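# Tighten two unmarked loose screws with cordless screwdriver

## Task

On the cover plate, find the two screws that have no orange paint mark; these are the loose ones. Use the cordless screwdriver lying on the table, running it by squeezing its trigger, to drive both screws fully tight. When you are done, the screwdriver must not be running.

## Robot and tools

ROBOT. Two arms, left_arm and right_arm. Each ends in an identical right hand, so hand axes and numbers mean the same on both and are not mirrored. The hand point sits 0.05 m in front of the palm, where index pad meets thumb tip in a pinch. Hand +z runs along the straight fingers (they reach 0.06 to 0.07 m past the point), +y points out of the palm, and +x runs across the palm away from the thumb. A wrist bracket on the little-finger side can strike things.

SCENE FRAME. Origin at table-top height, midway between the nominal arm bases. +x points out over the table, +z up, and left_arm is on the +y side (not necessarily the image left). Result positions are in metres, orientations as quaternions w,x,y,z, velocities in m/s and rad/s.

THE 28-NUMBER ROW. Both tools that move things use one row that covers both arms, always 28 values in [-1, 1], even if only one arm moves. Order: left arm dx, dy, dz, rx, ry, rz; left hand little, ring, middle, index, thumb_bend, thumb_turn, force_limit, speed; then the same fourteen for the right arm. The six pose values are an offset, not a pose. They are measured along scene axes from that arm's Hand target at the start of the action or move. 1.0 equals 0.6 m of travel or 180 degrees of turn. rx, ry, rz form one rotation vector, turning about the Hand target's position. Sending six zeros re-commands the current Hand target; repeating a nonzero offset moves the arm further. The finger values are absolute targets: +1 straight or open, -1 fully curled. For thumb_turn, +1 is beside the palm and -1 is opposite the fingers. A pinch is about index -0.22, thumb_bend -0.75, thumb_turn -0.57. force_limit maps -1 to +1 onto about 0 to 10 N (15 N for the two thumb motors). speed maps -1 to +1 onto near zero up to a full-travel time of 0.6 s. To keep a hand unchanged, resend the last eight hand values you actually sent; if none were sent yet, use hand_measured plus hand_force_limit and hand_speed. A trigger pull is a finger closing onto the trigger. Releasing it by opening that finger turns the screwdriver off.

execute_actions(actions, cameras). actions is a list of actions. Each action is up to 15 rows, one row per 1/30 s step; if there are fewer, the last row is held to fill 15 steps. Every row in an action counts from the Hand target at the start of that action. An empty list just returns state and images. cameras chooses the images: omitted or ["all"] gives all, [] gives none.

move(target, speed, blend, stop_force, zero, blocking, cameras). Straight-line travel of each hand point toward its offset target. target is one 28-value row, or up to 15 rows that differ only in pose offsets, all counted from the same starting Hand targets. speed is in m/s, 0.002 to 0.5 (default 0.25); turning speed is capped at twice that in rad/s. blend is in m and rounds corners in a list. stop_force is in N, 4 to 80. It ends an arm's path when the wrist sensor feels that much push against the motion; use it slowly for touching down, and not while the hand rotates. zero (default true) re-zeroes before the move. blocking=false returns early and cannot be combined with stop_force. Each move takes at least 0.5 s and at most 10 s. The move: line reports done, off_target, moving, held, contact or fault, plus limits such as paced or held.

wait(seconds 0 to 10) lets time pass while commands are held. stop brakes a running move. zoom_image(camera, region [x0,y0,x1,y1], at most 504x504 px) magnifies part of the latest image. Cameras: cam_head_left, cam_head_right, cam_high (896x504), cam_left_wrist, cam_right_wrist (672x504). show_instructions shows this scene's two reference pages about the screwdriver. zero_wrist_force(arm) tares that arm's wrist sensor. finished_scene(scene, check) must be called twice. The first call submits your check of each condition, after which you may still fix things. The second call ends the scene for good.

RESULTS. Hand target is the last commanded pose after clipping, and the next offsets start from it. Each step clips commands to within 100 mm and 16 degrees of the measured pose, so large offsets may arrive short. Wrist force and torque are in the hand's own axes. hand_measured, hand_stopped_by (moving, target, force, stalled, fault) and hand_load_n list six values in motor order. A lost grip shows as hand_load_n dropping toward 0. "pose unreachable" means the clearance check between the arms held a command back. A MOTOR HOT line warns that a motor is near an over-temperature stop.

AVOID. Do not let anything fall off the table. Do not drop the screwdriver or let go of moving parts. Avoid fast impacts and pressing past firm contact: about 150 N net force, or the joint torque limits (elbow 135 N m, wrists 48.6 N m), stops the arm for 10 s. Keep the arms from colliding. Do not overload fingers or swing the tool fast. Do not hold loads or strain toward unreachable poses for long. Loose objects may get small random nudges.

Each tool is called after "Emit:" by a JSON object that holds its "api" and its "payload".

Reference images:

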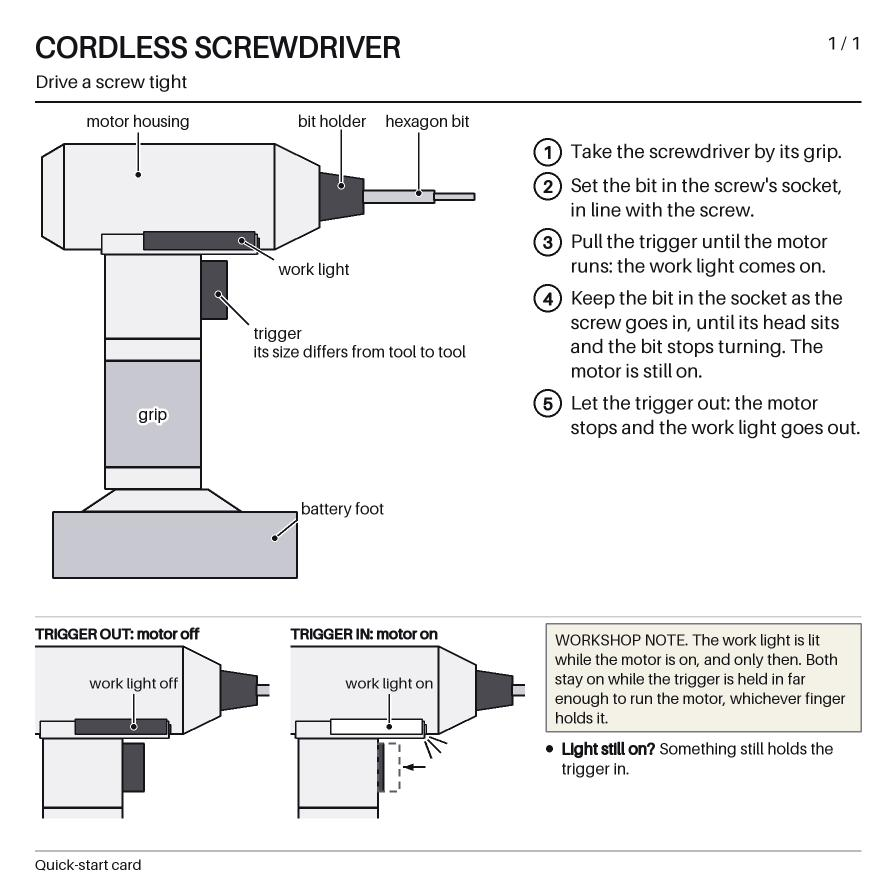

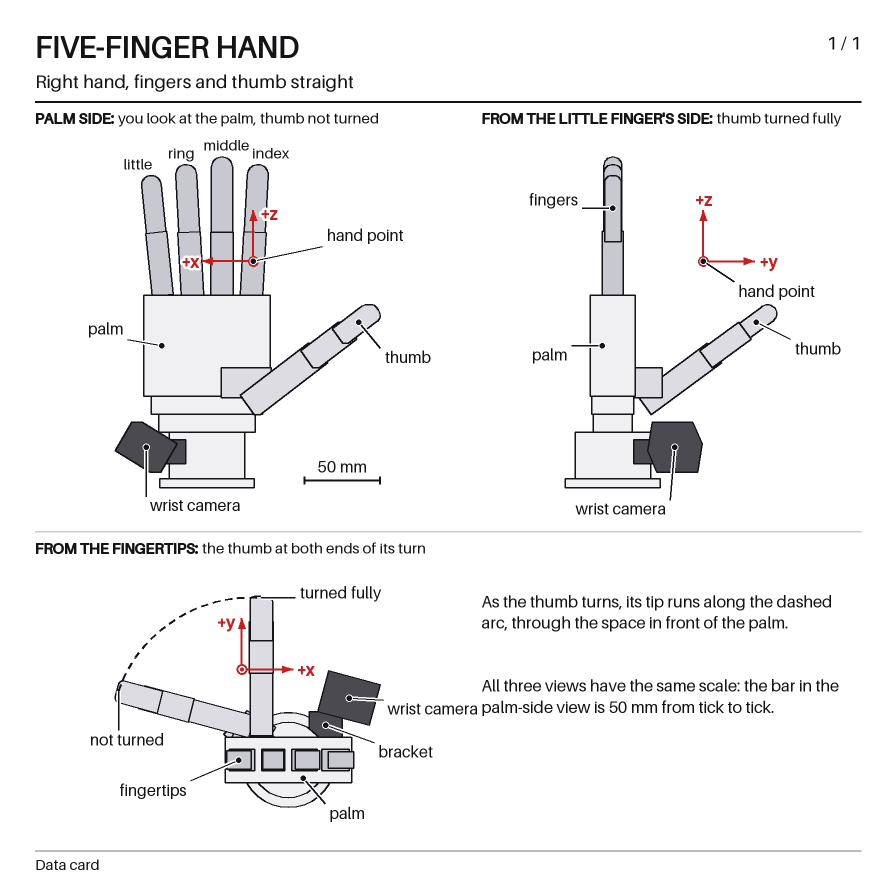

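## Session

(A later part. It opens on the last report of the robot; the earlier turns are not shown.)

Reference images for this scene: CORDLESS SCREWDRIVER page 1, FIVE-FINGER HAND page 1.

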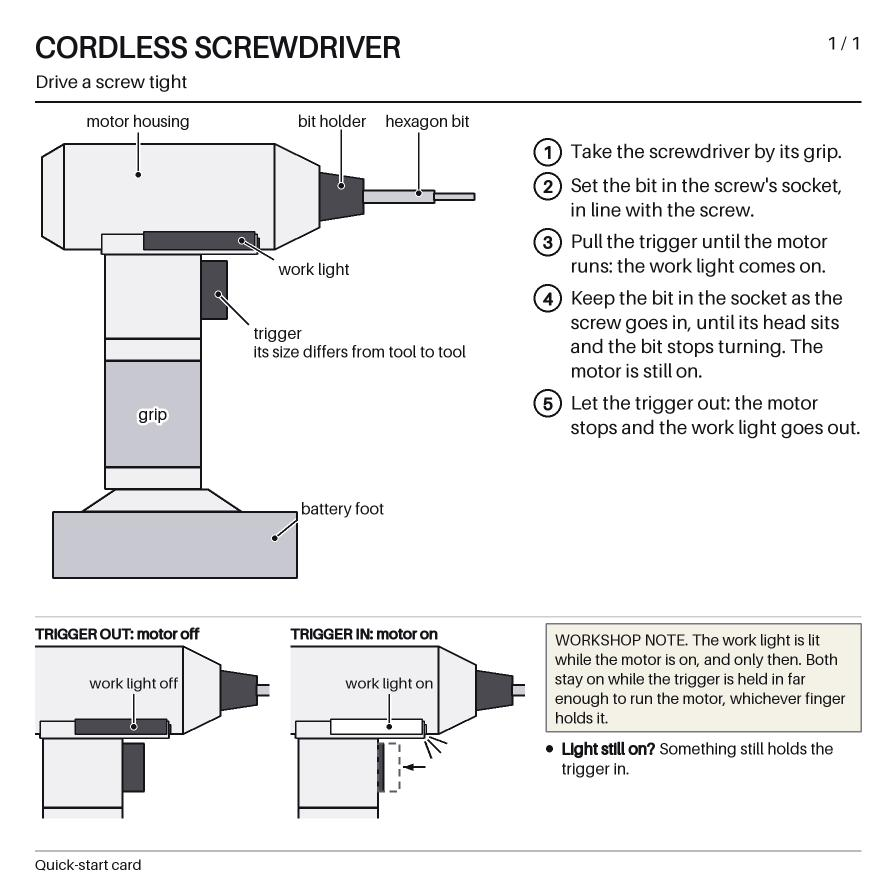

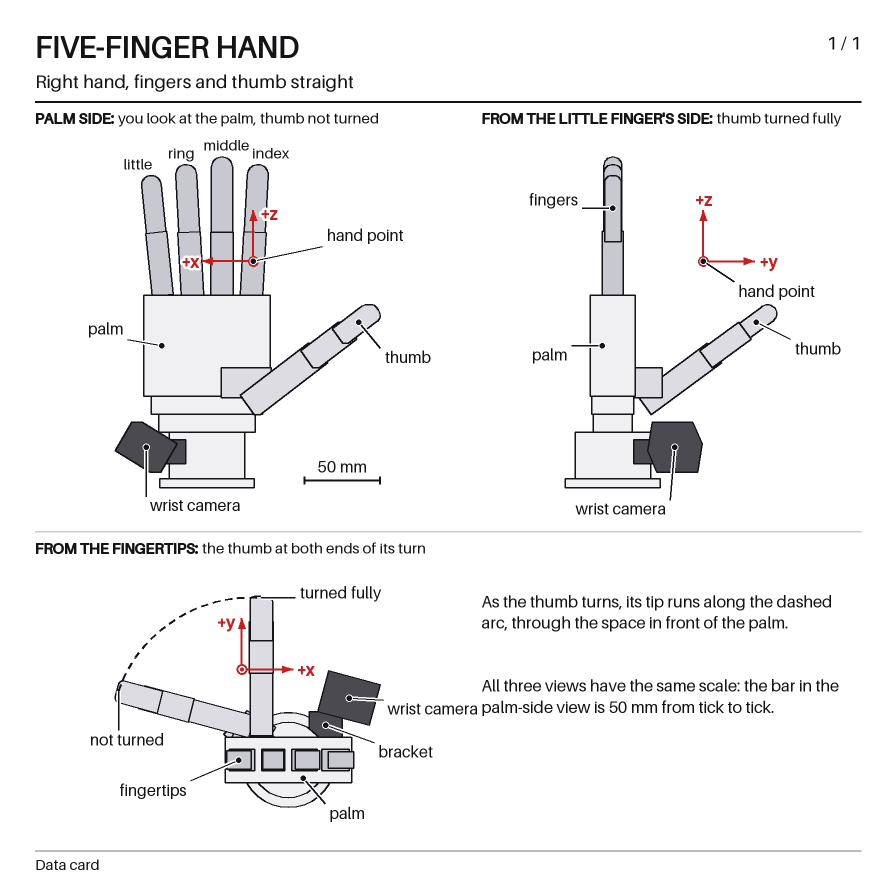

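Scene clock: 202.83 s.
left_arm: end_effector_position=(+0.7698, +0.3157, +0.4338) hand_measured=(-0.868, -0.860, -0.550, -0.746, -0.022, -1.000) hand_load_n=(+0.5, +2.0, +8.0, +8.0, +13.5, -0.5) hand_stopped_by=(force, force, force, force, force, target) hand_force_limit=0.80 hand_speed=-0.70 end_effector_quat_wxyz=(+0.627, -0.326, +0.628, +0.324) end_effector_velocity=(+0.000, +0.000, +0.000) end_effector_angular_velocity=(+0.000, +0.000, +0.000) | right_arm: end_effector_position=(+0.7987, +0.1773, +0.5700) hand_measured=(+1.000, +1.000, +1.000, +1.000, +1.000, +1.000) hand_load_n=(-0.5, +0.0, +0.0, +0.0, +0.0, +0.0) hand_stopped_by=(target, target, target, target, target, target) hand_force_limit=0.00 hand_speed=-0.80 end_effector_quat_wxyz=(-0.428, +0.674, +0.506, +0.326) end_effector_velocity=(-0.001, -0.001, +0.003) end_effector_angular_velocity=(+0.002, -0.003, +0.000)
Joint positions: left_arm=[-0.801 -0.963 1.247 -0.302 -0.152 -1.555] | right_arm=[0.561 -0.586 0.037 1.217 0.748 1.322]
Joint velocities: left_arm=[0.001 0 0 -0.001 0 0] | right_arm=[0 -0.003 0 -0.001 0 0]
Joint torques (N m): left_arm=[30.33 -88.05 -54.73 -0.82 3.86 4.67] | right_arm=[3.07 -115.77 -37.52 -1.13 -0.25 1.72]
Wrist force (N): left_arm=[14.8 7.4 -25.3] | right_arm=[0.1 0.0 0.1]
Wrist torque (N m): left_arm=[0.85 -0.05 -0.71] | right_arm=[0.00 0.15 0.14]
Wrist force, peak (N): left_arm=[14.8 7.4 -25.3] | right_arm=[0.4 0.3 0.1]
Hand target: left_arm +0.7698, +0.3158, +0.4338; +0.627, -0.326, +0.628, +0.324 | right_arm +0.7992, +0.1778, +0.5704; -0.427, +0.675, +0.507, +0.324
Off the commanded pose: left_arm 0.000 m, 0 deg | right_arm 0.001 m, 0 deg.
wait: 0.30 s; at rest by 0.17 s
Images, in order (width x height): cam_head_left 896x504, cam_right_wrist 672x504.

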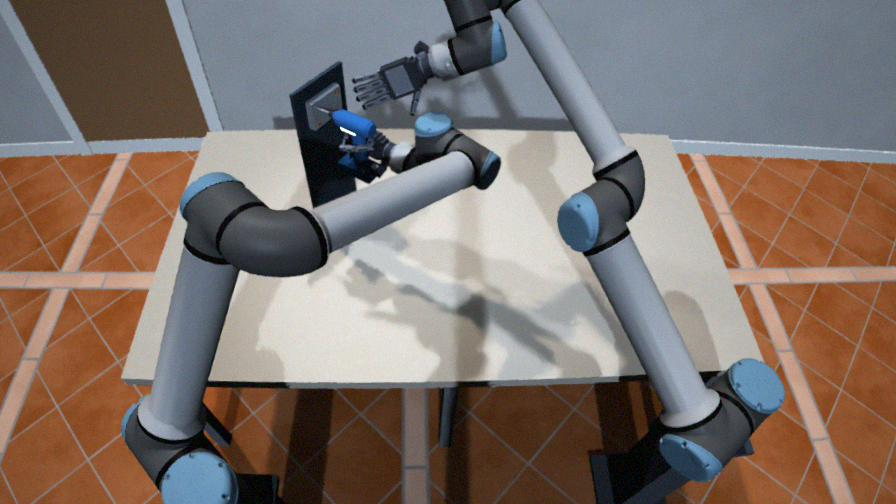

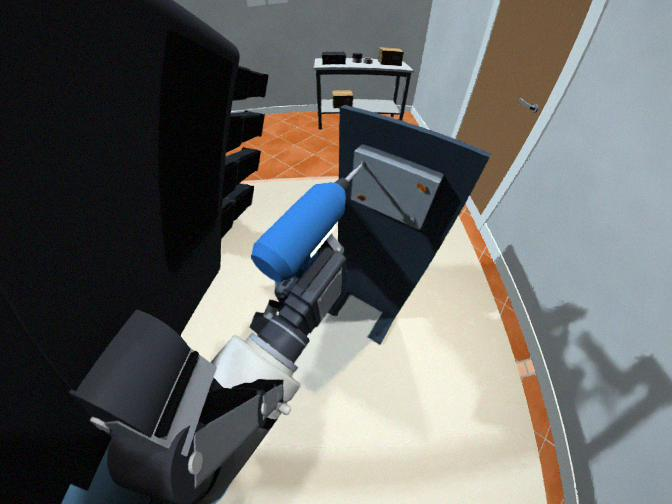

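Emit:
{"api": "wait", "payload": {"seconds": 0.7, "cameras": []}}

Emit:
{"api": "move", "payload": {"target": [-0.00096,-0.00136,0,0,0,0,-0.98,-0.98,-0.98,1,-0.98,-1,0.8,-0.5,0,0,0,0,0,0,1,1,1,1,1,1,0,-0.8], "speed": 0.004, "cameras": ["cam_head_left"]}}

Emit:
{"api": "zoom_image", "payload": {"camera": "cam_head_left", "region": [315, 90, 405, 190]}}

Scene clock: 203.67 s.
left_arm: end_effector_position=(+0.7698, +0.3158, +0.4338) hand_measured=(-0.868, -0.860, -0.550, -0.746, -0.022, -1.000) hand_load_n=(+0.0, +2.0, +8.0, +8.5, +14.0, -0.5) hand_stopped_by=(force, force, force, force, force, target) hand_force_limit=0.80 hand_speed=-0.70 end_effector_quat_wxyz=(+0.627, -0.326, +0.628, +0.324) end_effector_velocity=(+0.000, +0.000, +0.001) end_effector_angular_velocity=(+0.000, +0.000, +0.000) | right_arm: end_effector_position=(+0.7987, +0.1773, +0.5700) hand_measured=(+1.000, +1.000, +1.000, +1.000, +1.000, +1.000) hand_load_n=(+0.0, +0.0, +0.0, +0.0, +0.0, +0.0) hand_stopped_by=(target, target, target, target, target, target) hand_force_limit=0.00 hand_speed=-0.80 end_effector_quat_wxyz=(-0.428, +0.674, +0.506, +0.326) end_effector_velocity=(+0.000, +0.000, +0.001) end_effector_angular_velocity=(+0.000, +0.000, +0.000)
Joint positions: left_arm=[-0.801 -0.963 1.247 -0.302 -0.152 -1.555] | right_arm=[0.561 -0.586 0.037 1.217 0.748 1.322]
Joint velocities: left_arm=[0 -0.001 0 0 0 0.001] | right_arm=[0 -0.001 0 0.001 0 0]
Joint torques (N m): left_arm=[24.61 -89.63 -54.96 0.52 2.8 5.25] | right_arm=[3.49 -117.82 -37.54 -0.5 0.62 1.76]
Wrist force (N): left_arm=[14.9 6.9 -25.8] | right_arm=[-0.2 0.4 0.1]
Wrist torque (N m): left_arm=[0.80 -0.06 -0.72] | right_arm=[0.06 0.18 0.14]
Wrist force, peak (N): left_arm=[15.0 7.3 -25.9] | right_arm=[0.1 0.5 0.3]
Hand target: left_arm +0.7698, +0.3158, +0.4338; +0.627, -0.326, +0.628, +0.324 | right_arm +0.7992, +0.1778, +0.5704; -0.427, +0.675, +0.507, +0.324
Off the commanded pose: left_arm 0.000 m, 0 deg | right_arm 0.001 m, 0 deg.
wait: 0.70 s; at rest by 0.03 s
No camera images: "cameras" was empty.

Scene clock: 206.03 s.
left_arm: end_effector_position=(+0.7692, +0.3149, +0.4338) hand_measured=(-0.868, -0.860, -0.550, +1.000, -0.022, -1.000) hand_load_n=(+1.5, +3.5, +9.0, +0.0, +13.0, +1.0) hand_stopped_by=(force, force, force, target, force, target) hand_force_limit=0.80 hand_speed=-0.50 end_effector_quat_wxyz=(+0.627, -0.326, +0.628, +0.324) end_effector_velocity=(+0.000, +0.000, +0.000) end_effector_angular_velocity=(-0.001, -0.001, +0.000) | right_arm: end_effector_position=(+0.7987, +0.1773, +0.5700) hand_measured=(+1.000, +1.000, +1.000, +1.000, +1.000, +1.000) hand_load_n=(+0.0, -0.5, +0.0, +0.0, +0.0, +0.0) hand_stopped_by=(target, target, target, target, target, target) hand_force_limit=0.00 hand_speed=-0.80 end_effector_quat_wxyz=(-0.428, +0.674, +0.506, +0.326) end_effector_velocity=(+0.000, +0.000, +0.000) end_effector_angular_velocity=(+0.000, +0.000, +0.000)
Joint positions: left_arm=[-0.802 -0.963 1.247 -0.302 -0.154 -1.555] | right_arm=[0.561 -0.586 0.037 1.217 0.748 1.322]
Joint velocities: left_arm=[0 -0.001 0 0 0 -0.001] | right_arm=[0 0 0 0 0 0]
Joint torques (N m): left_arm=[-9.45 -106.4 -34.23 3.39 0.62 -2.62] | right_arm=[3.07 -119.99 -37.59 -0.29 1.38 1.72]
Wrist force (N): left_arm=[4.8 3.1 -2.8] | right_arm=[0.1 -0.1 0.2]
Wrist torque (N m): left_arm=[0.44 -0.13 0.05] | right_arm=[-0.03 0.15 0.13]
Wrist force, peak (N): left_arm=[15.1 7.1 -25.8] | right_arm=[0.1 0.6 0.2]
Hand target: left_arm +0.7692, +0.3149, +0.4338; +0.627, -0.326, +0.628, +0.324 | right_arm +0.7992, +0.1778, +0.5704; -0.427, +0.675, +0.507, +0.324
Off the commanded pose: left_arm 0.000 m, 0 deg | right_arm 0.001 m, 0 deg.
elbow stopped short (right arm): the move would have taken joint 3 (elbow) straighter than the controller allows.
move: done
Images, in order (width x height): cam_head_left 896x504.

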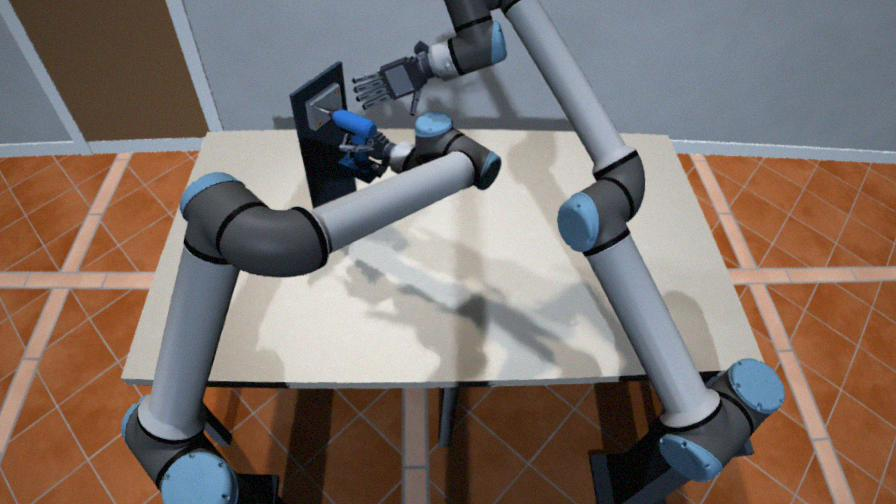

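Scaled by 5.040.

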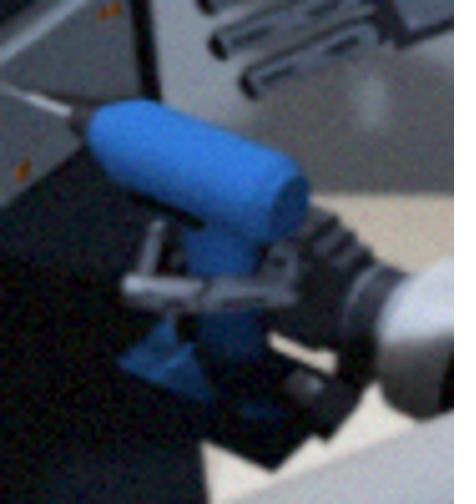

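Emit:
{"api": "move", "payload": {"target": [[-0.0115,-0.0163,0,0,0,0,-0.98,-0.98,-0.98,1,-0.98,-1,0.8,-0.5,0,0,0,0,0,0,1,1,1,1,1,1,0,-0.8],[-0.048,-0.0681,0,0,0,0,-0.98,-0.98,-0.98,1,-0.98,-1,0.8,-0.5,0,0,0,0,0,0,1,1,1,1,1,1,0,-0.8]], "speed": [0.015,0.04], "cameras": ["cam_head_left","cam_right_wrist"]}}

Emit:
{"api": "zoom_image", "payload": {"camera": "cam_right_wrist", "region": [340, 140, 420, 200]}}

Emit:
{"api": "zoom_image", "payload": {"camera": "cam_right_wrist", "region": [320, 130, 460, 235]}}

Scene clock: 208.30 s.
left_arm: end_effector_position=(+0.7402, +0.2740, +0.4338) hand_measured=(-0.868, -0.860, -0.550, +1.000, -0.022, -1.000) hand_load_n=(+0.0, +5.5, +9.5, +0.0, +12.5, +2.0) hand_stopped_by=(force, force, force, target, force, target) hand_force_limit=0.80 hand_speed=-0.50 end_effector_quat_wxyz=(+0.627, -0.326, +0.628, +0.324) end_effector_velocity=(+0.002, +0.002, -0.001) end_effector_angular_velocity=(+0.001, +0.002, +0.000) | right_arm: end_effector_position=(+0.7987, +0.1773, +0.5700) hand_measured=(+1.000, +1.000, +1.000, +1.000, +1.000, +1.000) hand_load_n=(+0.0, +0.0, +0.0, +0.0, +0.0, +0.0) hand_stopped_by=(target, target, target, target, target, target) hand_force_limit=0.00 hand_speed=-0.80 end_effector_quat_wxyz=(-0.428, +0.674, +0.506, +0.326) end_effector_velocity=(+0.000, +0.000, +0.001) end_effector_angular_velocity=(+0.000, +0.000, +0.000)
Joint positions: left_arm=[-0.857 -0.963 1.247 -0.298 -0.208 -1.559] | right_arm=[0.561 -0.586 0.037 1.217 0.748 1.322]
Joint velocities: left_arm=[0.003 0.001 0 0.001 0.003 0.001] | right_arm=[0 -0.001 0 0 0 0]
Joint torques (N m): left_arm=[9.42 -70.42 -53.43 4.29 2.43 -2.98] | right_arm=[2.24 -116.1 -37.79 -0.41 0.02 1.69]
Wrist force (N): left_arm=[7.3 2.3 -2.6] | right_arm=[-0.3 -0.1 0.1]
Wrist torque (N m): left_arm=[0.41 0.03 0.14] | right_arm=[-0.01 0.20 0.11]
Wrist force, peak (N): left_arm=[11.8 3.1 -2.4] | right_arm=[-0.2 0.5 0.5]
Hand target: left_arm +0.7403, +0.2741, +0.4337; +0.627, -0.326, +0.628, +0.324 | right_arm +0.7992, +0.1778, +0.5704; -0.427, +0.675, +0.507, +0.324
Off the commanded pose: left_arm 0.000 m, 0 deg | right_arm 0.001 m, 0 deg.
elbow stopped short (right arm): the move would have taken joint 3 (elbow) straighter than the controller allows.
move: done
Images, in order (width x height): cam_head_left 896x504, cam_right_wrist 672x504.

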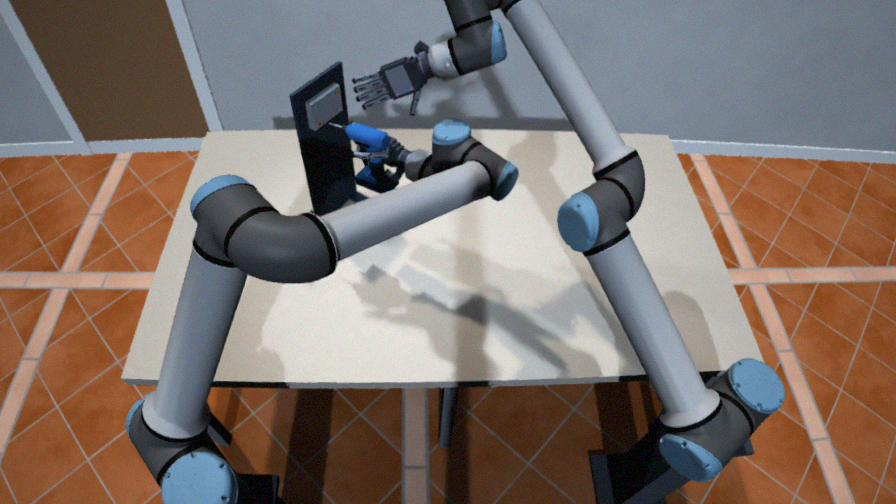

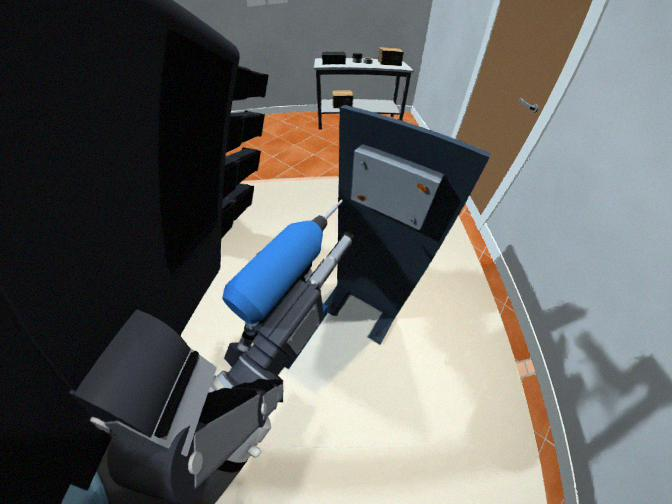

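Scaled by 6.300 from the camera's 672x504 image, which has a finer 960x720 frame.

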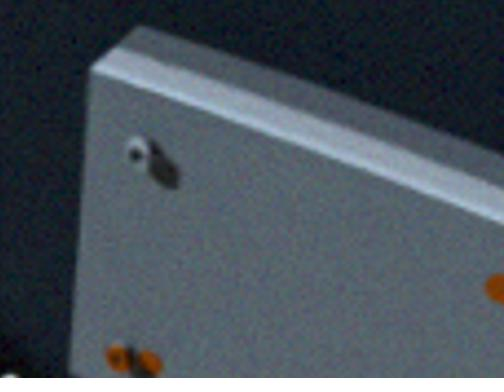

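Scaled by 3.600 from the camera's 672x504 image, which has a finer 960x720 frame.

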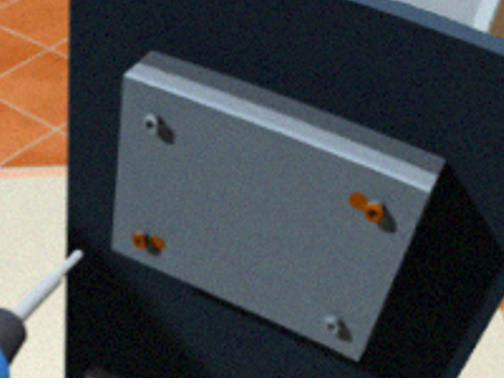

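Emit:
{"api": "move", "payload": {"target": [[-0.0338,-0.140,-0.1395,0,0,0,-0.98,-0.98,-0.98,1,-0.98,-1,0.8,-0.5,0,0,0,0,0,0,1,1,1,1,1,1,0,-0.8],[-0.0278,-0.206,-0.4395,0,0,0,-0.98,-0.98,-0.98,1,-0.98,-1,0.8,-0.5,0,0,0,0,0,0,1,1,1,1,1,1,0,-0.8]], "speed": 0.07, "blend": [0.03,0], "cameras": ["cam_head_left","cam_right_wrist","cam_left_wrist"]}}

Emit:
{"api": "zoom_image", "payload": {"camera": "cam_head_left", "region": [340, 150, 480, 280]}}

Emit:
{"api": "zoom_image", "payload": {"camera": "cam_right_wrist", "region": [200, 300, 400, 500]}}

Scene clock: 213.17 s.
left_arm: end_effector_position=(+0.7230, +0.1508, +0.1695) hand_measured=(-0.868, -0.860, -0.550, +1.000, -0.022, -1.000) hand_load_n=(+0.0, +6.0, +9.5, +0.0, +12.5, +2.0) hand_stopped_by=(force, force, force, target, force, target) hand_force_limit=0.80 hand_speed=-0.50 end_effector_quat_wxyz=(+0.627, -0.327, +0.628, +0.324) end_effector_velocity=(+0.000, +0.000, +0.004) end_effector_angular_velocity=(+0.000, +0.000, +0.000) | right_arm: end_effector_position=(+0.7987, +0.1773, +0.5700) hand_measured=(+1.000, +1.000, +1.000, +1.000, +1.000, +1.000) hand_load_n=(+0.0, +0.0, +0.0, +0.0, +0.0, +0.0) hand_stopped_by=(target, target, target, target, target, target) hand_force_limit=0.00 hand_speed=-0.80 end_effector_quat_wxyz=(-0.428, +0.674, +0.506, +0.326) end_effector_velocity=(+0.001, +0.001, -0.003) end_effector_angular_velocity=(-0.002, +0.003, +0.000)
Joint positions: left_arm=[-0.956 -0.671 1.228 -0.567 -0.307 -1.564] | right_arm=[0.561 -0.586 0.037 1.217 0.748 1.322]
Joint velocities: left_arm=[0 -0.004 0 0.005 0 -0.001] | right_arm=[0 0.002 0 0.001 0 0]
Joint torques (N m): left_arm=[2.11 -124.16 -39.67 4.35 -0.1 2.28] | right_arm=[-1.57 -118.23 -37.09 0.37 1.46 1.45]
Wrist force (N): left_arm=[6.9 2.5 -2.7] | right_arm=[0.2 0.3 0.2]
Wrist torque (N m): left_arm=[0.45 0.10 0.11] | right_arm=[0.04 0.12 0.15]
Wrist force, peak (N): left_arm=[8.7 2.4 -3.0] | right_arm=[0.7 0.5 0.2]
Hand target: left_arm +0.7230, +0.1509, +0.1697; +0.627, -0.326, +0.628, +0.324 | right_arm +0.7992, +0.1778, +0.5704; -0.427, +0.675, +0.507, +0.324
Off the commanded pose: left_arm 0.001 m, 0 deg | right_arm 0.001 m, 0 deg.
elbow stopped short (right arm): the move would have taken joint 3 (elbow) straighter than the controller allows.
move: done
Images, in order (width x height): cam_head_left 896x504, cam_left_wrist 672x504, cam_right_wrist 672x504.

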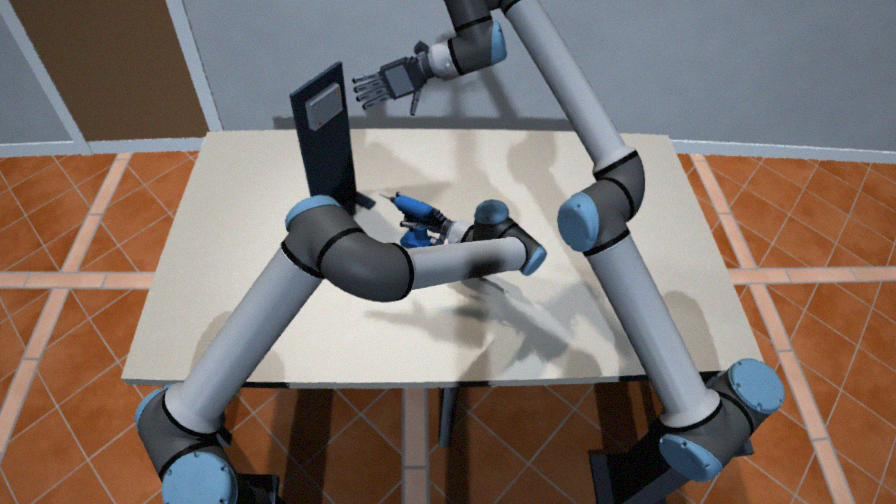

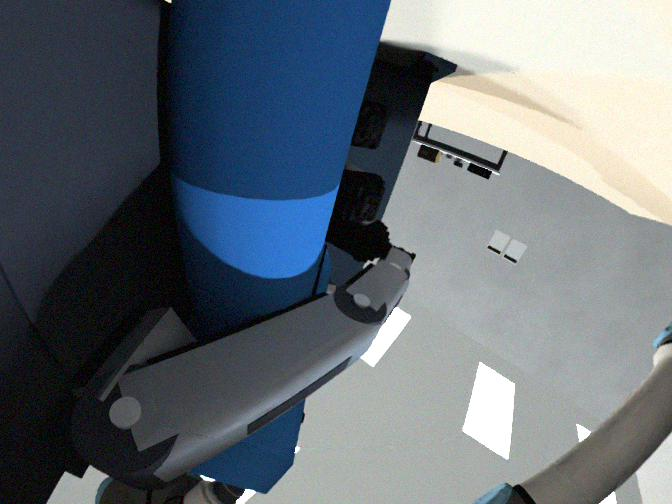

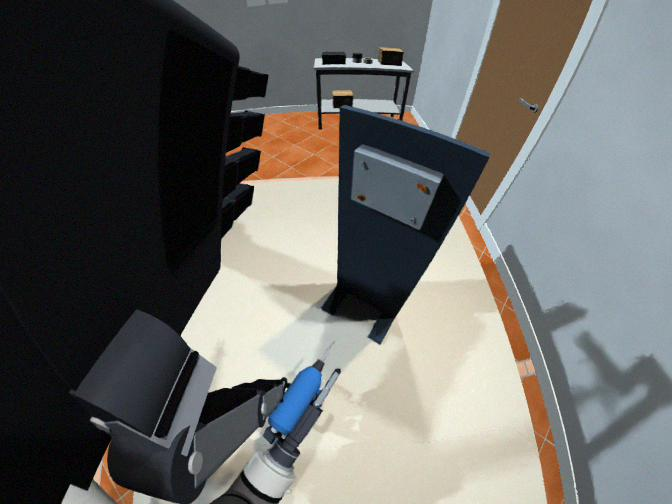

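Scaled by 3.600.

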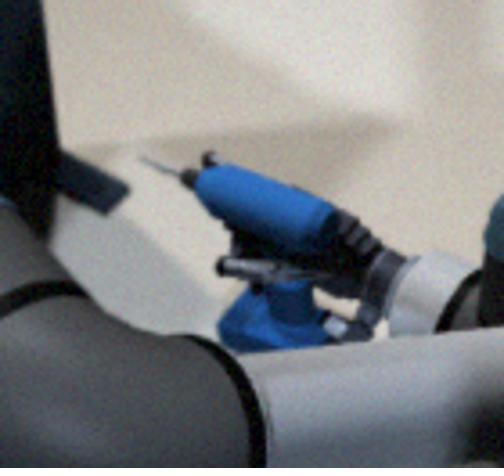

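Scaled by 2.520 from the camera's 672x504 image, which has a finer 960x720 frame.

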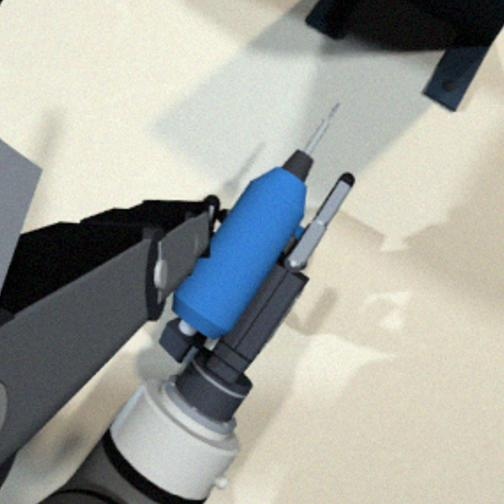

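Same as before: lower to contact, then loosen and lower.

Emit:
{"api": "move", "payload": {"target": [0,0,-0.075,0,0,0,-0.98,-0.98,-0.98,1,-0.98,-1,0.8,-0.5,0,0,0,0,0,0,1,1,1,1,1,1,0,-0.8], "stop_force": 5, "speed": 0.01, "cameras": []}}

Emit:
{"api": "move", "payload": {"target": [0,0,0,0,0,0,-0.8,-0.8,-0.47,1,0.02,-1,0.8,-0.9,0,0,0,0,0,0,1,1,1,1,1,1,0,-0.8], "speed": 0.012, "cameras": []}}

Emit:
{"api": "move", "payload": {"target": [0,0,-0.04,0,0,0,-0.78,-0.78,-0.45,1,0.05,-1,0.8,-0.9,0,0,0,0,0,0,1,1,1,1,1,1,0,-0.8], "stop_force": 8, "speed": 0.006, "cameras": ["cam_head_left","cam_right_wrist"]}}

Emit:
{"api": "zoom_image", "payload": {"camera": "cam_head_left", "region": [340, 150, 480, 280]}}

Scene clock: 216.30 s.
left_arm: end_effector_position=(+0.7230, +0.1510, +0.1521) hand_measured=(-0.868, -0.860, -0.550, +1.000, -0.022, -1.000) hand_load_n=(+0.0, +6.0, +9.5, +0.0, +12.5, +2.0) hand_stopped_by=(force, force, force, target, force, target) hand_force_limit=0.80 hand_speed=-0.50 end_effector_quat_wxyz=(+0.627, -0.326, +0.628, +0.324) end_effector_velocity=(+0.000, +0.000, +0.000) end_effector_angular_velocity=(+0.000, +0.000, +0.000) | right_arm: end_effector_position=(+0.7987, +0.1773, +0.5700) hand_measured=(+1.000, +1.000, +1.000, +1.000, +1.000, +1.000) hand_load_n=(+0.0, +0.0, -0.5, +0.0, +0.0, +0.0) hand_stopped_by=(target, target, target, target, target, target) hand_force_limit=0.00 hand_speed=-0.80 end_effector_quat_wxyz=(-0.428, +0.674, +0.506, +0.326) end_effector_velocity=(+0.000, +0.000, +0.002) end_effector_angular_velocity=(+0.001, -0.002, +0.000)
Joint positions: left_arm=[-0.956 -0.655 1.232 -0.587 -0.307 -1.563] | right_arm=[0.561 -0.586 0.037 1.217 0.748 1.322]
Joint velocities: left_arm=[0 0 0 0.001 0 0] | right_arm=[0 -0.002 0 -0.001 0 0]
Joint torques (N m): left_arm=[9.64 -119.63 -40.96 4.32 1.13 3.43] | right_arm=[-5.05 -115.19 -37.13 -0.71 1.15 1.66]
Wrist force (N): left_arm=[7.4 2.4 -2.6] | right_arm=[0.1 -0.2 0.3]
Wrist torque (N m): left_arm=[0.42 -0.27 0.26] | right_arm=[-0.03 0.13 0.13]
Wrist force, peak (N): left_arm=[7.7 2.6 -2.5] | right_arm=[0.6 0.6 0.0]
Hand target: left_arm +0.7230, +0.1509, +0.1521; +0.627, -0.326, +0.628, +0.324 | right_arm +0.7992, +0.1778, +0.5704; -0.427, +0.675, +0.507, +0.324
Off the commanded pose: left_arm 0.027 m, 0 deg | right_arm 0.001 m, 0 deg.
elbow stopped short (right arm): the move would have taken joint 3 (elbow) straighter than the controller allows.
move: contact (left_arm)
No camera images: "cameras" was empty.

Scene clock: 217.03 s.
left_arm: end_effector_position=(+0.7230, +0.1509, +0.1521) hand_measured=(-0.800, -0.800, -0.470, +1.000, +0.022, -1.000) hand_load_n=(+0.0, +0.0, +0.0, +0.0, +1.5, +0.0) hand_stopped_by=(target, target, target, target, target, target) hand_force_limit=0.80 hand_speed=-0.90 end_effector_quat_wxyz=(+0.627, -0.326, +0.628, +0.324) end_effector_velocity=(+0.000, +0.000, +0.000) end_effector_angular_velocity=(+0.001, +0.001, -0.001) | right_arm: end_effector_position=(+0.7987, +0.1773, +0.5700) hand_measured=(+1.000, +1.000, +1.000, +1.000, +1.000, +1.000) hand_load_n=(+0.0, +0.0, +0.0, +0.0, +0.0, +0.0) hand_stopped_by=(target, target, target, target, target, target) hand_force_limit=0.00 hand_speed=-0.80 end_effector_quat_wxyz=(-0.428, +0.674, +0.506, +0.326) end_effector_velocity=(+0.000, +0.000, +0.000) end_effector_angular_velocity=(+0.000, +0.001, +0.000)
Joint positions: left_arm=[-0.956 -0.655 1.232 -0.587 -0.307 -1.563] | right_arm=[0.561 -0.586 0.037 1.217 0.748 1.322]
Joint velocities: left_arm=[0 0 0 0 0 0] | right_arm=[0 0 0 0 0 0]
Joint torques (N m): left_arm=[7.7 -112.96 -47.76 4.27 1.4 2.28] | right_arm=[-6.97 -115 -37.26 -1.18 0.6 1.31]
Wrist force (N): left_arm=[6.6 1.8 -3.4] | right_arm=[-0.1 -0.1 0.2]
Wrist torque (N m): left_arm=[0.44 -0.22 0.19] | right_arm=[-0.01 0.17 0.12]
Wrist force, peak (N): left_arm=[8.4 2.7 -2.7] | right_arm=[-0.2 0.8 0.4]
Hand target: left_arm +0.7230, +0.1509, +0.1521; +0.627, -0.326, +0.628, +0.324 | right_arm +0.7992, +0.1778, +0.5704; -0.427, +0.675, +0.507, +0.324
Off the commanded pose: left_arm 0.000 m, 0 deg | right_arm 0.001 m, 0 deg.
elbow stopped short (right arm): the move would have taken joint 3 (elbow) straighter than the controller allows.
move: done
No camera images: "cameras" was empty.

Scene clock: 219.27 s.
left_arm: end_effector_position=(+0.7230, +0.1510, +0.1461) hand_measured=(-0.780, -0.780, -0.450, +1.000, +0.050, -1.000) hand_load_n=(+0.5, +3.5, +0.0, -0.5, +1.0, +1.5) hand_stopped_by=(target, target, target, target, target, target) hand_force_limit=0.80 hand_speed=-0.90 end_effector_quat_wxyz=(+0.627, -0.326, +0.628, +0.324) end_effector_velocity=(+0.000, -0.001, +0.000) end_effector_angular_velocity=(-0.001, -0.001, -0.001) | right_arm: end_effector_position=(+0.7987, +0.1773, +0.5700) hand_measured=(+1.000, +1.000, +1.000, +1.000, +1.000, +1.000) hand_load_n=(+0.0, -0.5, +0.0, +0.0, +0.0, +0.0) hand_stopped_by=(target, target, target, target, target, target) hand_force_limit=0.00 hand_speed=-0.80 end_effector_quat_wxyz=(-0.428, +0.674, +0.506, +0.326) end_effector_velocity=(+0.000, +0.000, +0.001) end_effector_angular_velocity=(+0.001, -0.001, +0.000)
Joint positions: left_arm=[-0.956 -0.649 1.233 -0.594 -0.307 -1.563] | right_arm=[0.561 -0.586 0.037 1.217 0.748 1.322]
Joint velocities: left_arm=[-0.001 0 0 0.001 0.001 -0.001] | right_arm=[0 -0.001 0 0 0 0]
Joint torques (N m): left_arm=[7.11 -115.98 -42.39 3.7 0.81 -0.93] | right_arm=[-8.36 -115.12 -37 -0.68 0.16 1.77]
Wrist force (N): left_arm=[3.1 3.1 -2.6] | right_arm=[-0.1 0.6 0.2]
Wrist torque (N m): left_arm=[0.39 -0.44 0.40] | right_arm=[0.08 0.17 0.15]
Wrist force, peak (N): left_arm=[6.8 2.2 -3.1] | right_arm=[-0.2 0.4 0.5]
Hand target: left_arm +0.7230, +0.1510, +0.1461; +0.627, -0.326, +0.628, +0.324 | right_arm +0.7992, +0.1778, +0.5704; -0.427, +0.675, +0.507, +0.324
Off the commanded pose: left_arm 0.018 m, 0 deg | right_arm 0.001 m, 0 deg.
elbow stopped short (right arm): the move would have taken joint 3 (elbow) straighter than the controller allows.
move: contact (left_arm)
Images, in order (width x height): cam_head_left 896x504, cam_right_wrist 672x504.

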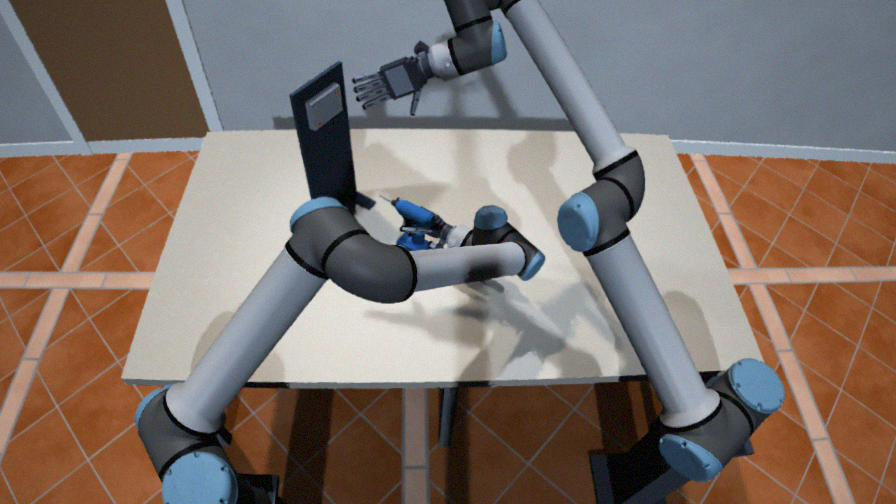

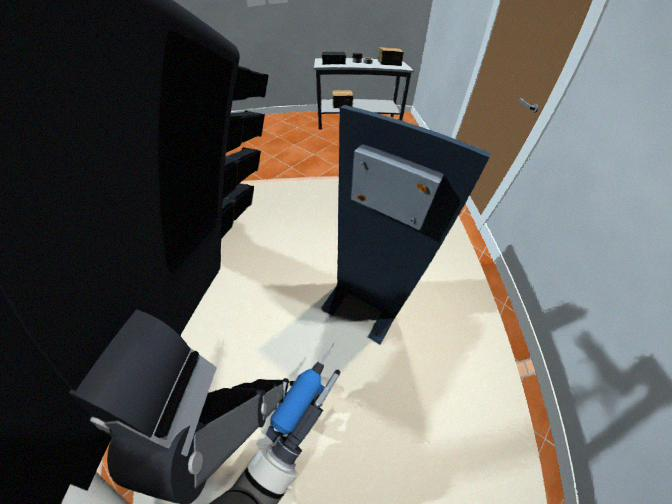

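Scaled by 3.600.

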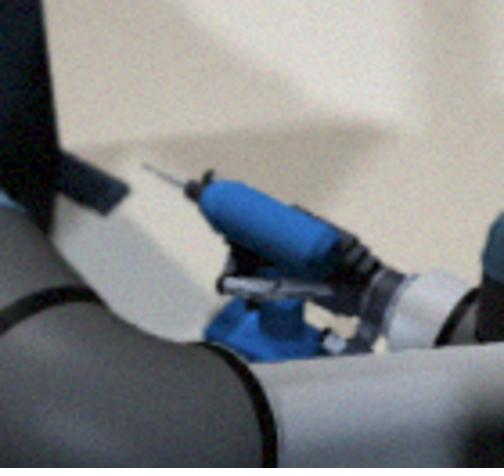

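Emit:
{"api": "move", "payload": {"target": [0,0,-0.0417,0,0,0,-0.75,-0.75,-0.42,1,0.08,-1,0.8,-0.9,0,0,0,0,0,0,1,1,1,1,1,1,0,-0.8], "stop_force": 6, "speed": 0.006, "cameras": ["cam_head_left"]}}

Emit:
{"api": "zoom_image", "payload": {"camera": "cam_head_left", "region": [340, 150, 480, 280]}}

Scene clock: 224.20 s.
left_arm: end_effector_position=(+0.7230, +0.1510, +0.1210) hand_measured=(-0.750, -0.750, -0.420, +1.000, +0.080, -1.000) hand_load_n=(+0.0, +0.0, +0.0, +0.0, +0.0, +0.0) hand_stopped_by=(target, target, target, target, target, target) hand_force_limit=0.80 hand_speed=-0.90 end_effector_quat_wxyz=(+0.627, -0.326, +0.628, +0.324) end_effector_velocity=(+0.000, +0.000, +0.001) end_effector_angular_velocity=(-0.001, -0.001, +0.000) | right_arm: end_effector_position=(+0.7987, +0.1773, +0.5700) hand_measured=(+1.000, +1.000, +1.000, +1.000, +1.000, +1.000) hand_load_n=(+0.0, +0.0, +0.0, +0.0, +0.0, +0.0) hand_stopped_by=(target, target, target, target, target, target) hand_force_limit=0.00 hand_speed=-0.80 end_effector_quat_wxyz=(-0.428, +0.674, +0.506, +0.326) end_effector_velocity=(+0.000, +0.000, +0.001) end_effector_angular_velocity=(+0.001, -0.001, +0.000)
Joint positions: left_arm=[-0.956 -0.625 1.236 -0.621 -0.307 -1.564] | right_arm=[0.561 -0.586 0.037 1.217 0.748 1.322]
Joint velocities: left_arm=[0 -0.001 0 0 0 0] | right_arm=[0 -0.001 0 -0.001 0 0]
Joint torques (N m): left_arm=[5.73 -94.39 -23.8 0.66 0.74 -1.33] | right_arm=[-3.67 -115.85 -36.73 -0.78 1.34 1.48]
Wrist force (N): left_arm=[-0.1 2.8 -2.9] | right_arm=[-0.1 0.3 -0.1]
Wrist torque (N m): left_arm=[0.50 0.09 0.02] | right_arm=[0.05 0.18 0.14]
Wrist force, peak (N): left_arm=[2.5 2.7 -4.3] | right_arm=[0.2 0.7 0.0]
Hand target: left_arm +0.7230, +0.1510, +0.1211; +0.627, -0.326, +0.628, +0.324 | right_arm +0.7992, +0.1778, +0.5704; -0.427, +0.675, +0.507, +0.324
Off the commanded pose: left_arm 0.000 m, 0 deg | right_arm 0.001 m, 0 deg.
elbow stopped short (right arm): the move would have taken joint 3 (elbow) straighter than the controller allows.
move: done
Images, in order (width x height): cam_head_left 896x504.

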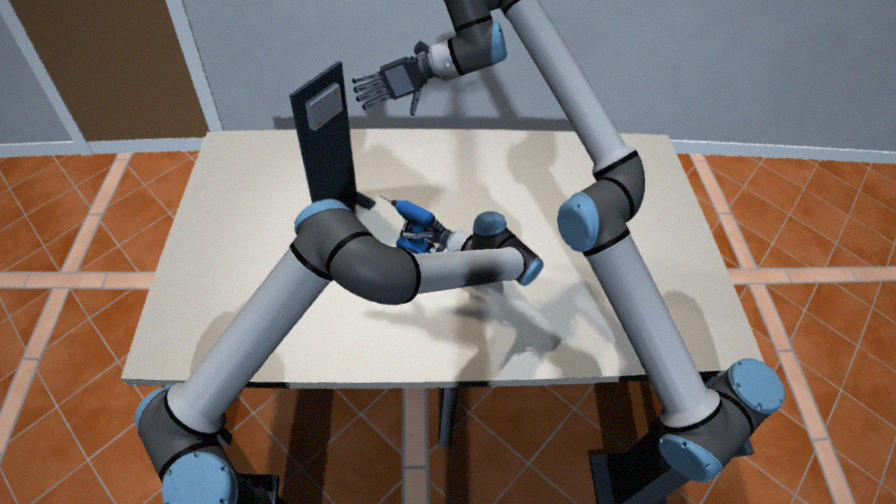

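Scaled by 3.600.

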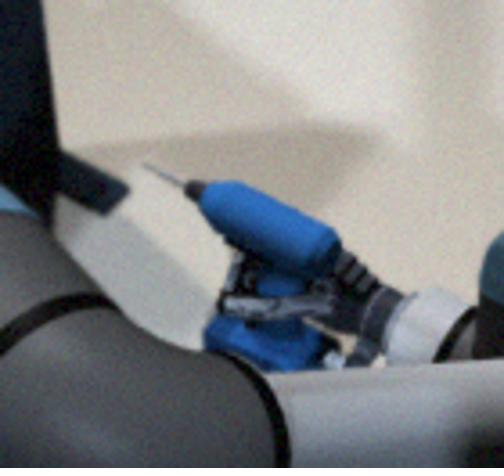

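Emit:
{"api": "move", "payload": {"target": [0,0,0.0083,0,0,0,-0.6,-0.6,-0.3,1,0.3,-1,0.8,-0.9,0,0,0,0,0,0,1,1,1,1,1,1,0,-0.8], "speed": 0.01, "cameras": []}}

Emit:
{"api": "move", "payload": {"target": [0,0,0,0,0,0,1,1,1,1,1,-1,0.4,-0.5,0,0,0,0,0,0,1,1,1,1,1,1,0,-0.8], "speed": 0.01, "cameras": ["cam_head_left","cam_left_wrist"]}}

Emit:
{"api": "zoom_image", "payload": {"camera": "cam_head_left", "region": [340, 150, 480, 280]}}

Scene clock: 226.67 s.
left_arm: end_effector_position=(+0.7230, +0.1510, +0.1260) hand_measured=(-0.600, -0.600, -0.300, +1.000, +0.300, -1.000) hand_load_n=(+0.0, +0.0, +0.0, +0.0, +0.0, +0.0) hand_stopped_by=(target, target, target, target, target, target) hand_force_limit=0.80 hand_speed=-0.90 end_effector_quat_wxyz=(+0.627, -0.326, +0.628, +0.324) end_effector_velocity=(+0.000, +0.000, +0.000) end_effector_angular_velocity=(+0.000, +0.000, +0.000) | right_arm: end_effector_position=(+0.7987, +0.1773, +0.5700) hand_measured=(+1.000, +1.000, +1.000, +1.000, +1.000, +1.000) hand_load_n=(+0.0, +0.0, +0.0, +0.0, +0.0, +0.0) hand_stopped_by=(target, target, target, target, target, target) hand_force_limit=0.00 hand_speed=-0.80 end_effector_quat_wxyz=(-0.428, +0.674, +0.506, +0.326) end_effector_velocity=(+0.001, +0.000, -0.002) end_effector_angular_velocity=(-0.001, +0.001, +0.000)
Joint positions: left_arm=[-0.956 -0.63 1.236 -0.616 -0.307 -1.563] | right_arm=[0.561 -0.586 0.037 1.217 0.748 1.322]
Joint velocities: left_arm=[0 0 0 0 0 0] | right_arm=[0 0.002 0 0 0 0]
Joint torques (N m): left_arm=[2.59 -75.06 -40.75 -2.4 1.32 3.28] | right_arm=[7.19 -119.97 -37.09 -0.2 0.5 1.57]
Wrist force (N): left_arm=[-0.5 2.7 -3.0] | right_arm=[0.2 0.2 0.1]
Wrist torque (N m): left_arm=[0.50 0.16 -0.02] | right_arm=[0.04 0.12 0.15]
Wrist force, peak (N): left_arm=[-0.6 2.9 -3.4] | right_arm=[0.3 0.4 0.4]
Hand target: left_arm +0.7230, +0.1510, +0.1260; +0.627, -0.326, +0.628, +0.324 | right_arm +0.7992, +0.1778, +0.5704; -0.427, +0.675, +0.507, +0.324
Off the commanded pose: left_arm 0.000 m, 0 deg | right_arm 0.001 m, 0 deg.
elbow stopped short (right arm): the move would have taken joint 3 (elbow) straighter than the controller allows.
move: done
No camera images: "cameras" was empty.

Scene clock: 228.87 s.
left_arm: end_effector_position=(+0.7230, +0.1510, +0.1260) hand_measured=(+1.000, +1.000, +1.000, +1.000, +1.000, -1.000) hand_load_n=(+0.0, +0.0, +0.0, +0.0, +0.0, +0.0) hand_stopped_by=(target, target, target, target, target, target) hand_force_limit=0.40 hand_speed=-0.50 end_effector_quat_wxyz=(+0.627, -0.326, +0.628, +0.324) end_effector_velocity=(+0.000, +0.000, +0.001) end_effector_angular_velocity=(+0.000, +0.000, +0.000) | right_arm: end_effector_position=(+0.7987, +0.1773, +0.5700) hand_measured=(+1.000, +1.000, +1.000, +1.000, +1.000, +1.000) hand_load_n=(+0.0, +0.0, +0.0, +0.0, -0.5, +0.0) hand_stopped_by=(target, target, target, target, target, target) hand_force_limit=0.00 hand_speed=-0.80 end_effector_quat_wxyz=(-0.428, +0.674, +0.506, +0.326) end_effector_velocity=(+0.000, +0.000, +0.000) end_effector_angular_velocity=(+0.000, +0.001, +0.000)
Joint positions: left_arm=[-0.956 -0.63 1.236 -0.616 -0.307 -1.563] | right_arm=[0.561 -0.586 0.037 1.217 0.748 1.322]
Joint velocities: left_arm=[-0.001 -0.001 0 0 -0.001 0.001] | right_arm=[0 0 0 0.001 0 0]
Joint torques (N m): left_arm=[4.96 -76.55 -36.68 -0.83 1 3.47] | right_arm=[13.74 -118.09 -36.68 -0.33 -0.27 1.72]
Wrist force (N): left_arm=[-0.2 2.3 -2.8] | right_arm=[0.1 0.1 0.3]
Wrist torque (N m): left_arm=[0.41 0.12 0.01] | right_arm=[0.01 0.14 0.14]
Wrist force, peak (N): left_arm=[-0.5 3.1 -3.4] | right_arm=[0.0 0.7 0.4]
Hand target: left_arm +0.7230, +0.1510, +0.1260; +0.627, -0.326, +0.628, +0.324 | right_arm +0.7992, +0.1778, +0.5704; -0.427, +0.675, +0.507, +0.324
Off the commanded pose: left_arm 0.000 m, 0 deg | right_arm 0.001 m, 0 deg.
elbow stopped short (right arm): the move would have taken joint 3 (elbow) straighter than the controller allows.
move: done
Images, in order (width x height): cam_head_left 896x504, cam_left_wrist 672x504.

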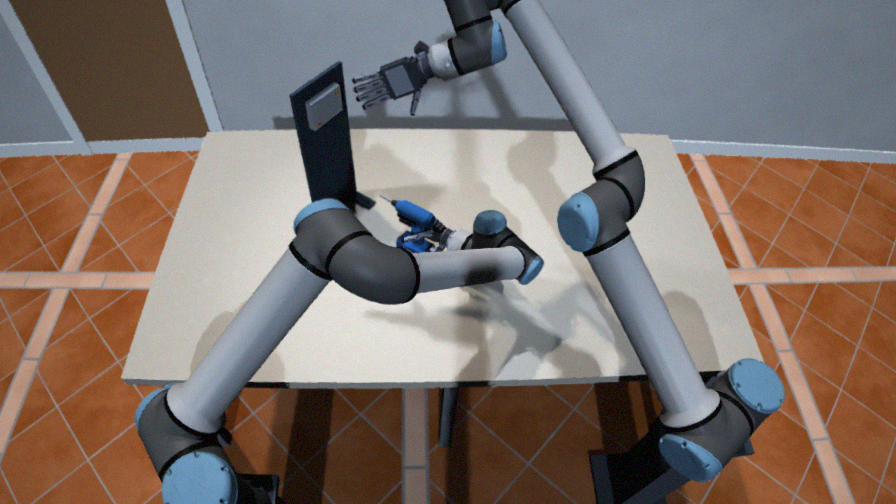

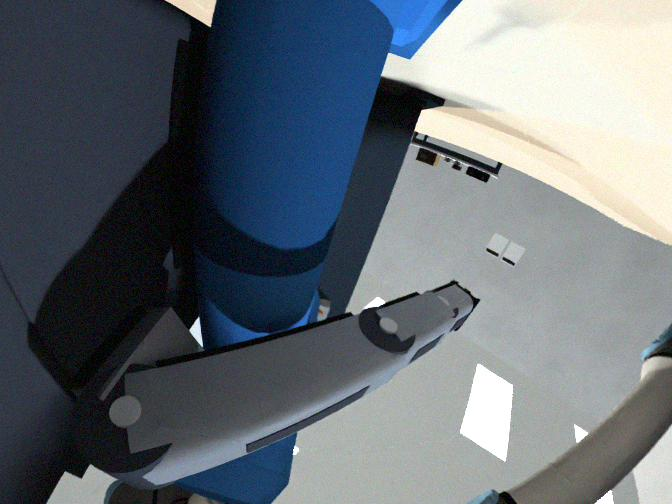

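Scaled by 3.600.

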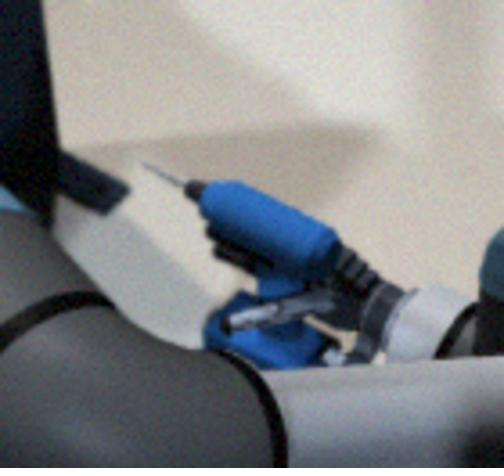

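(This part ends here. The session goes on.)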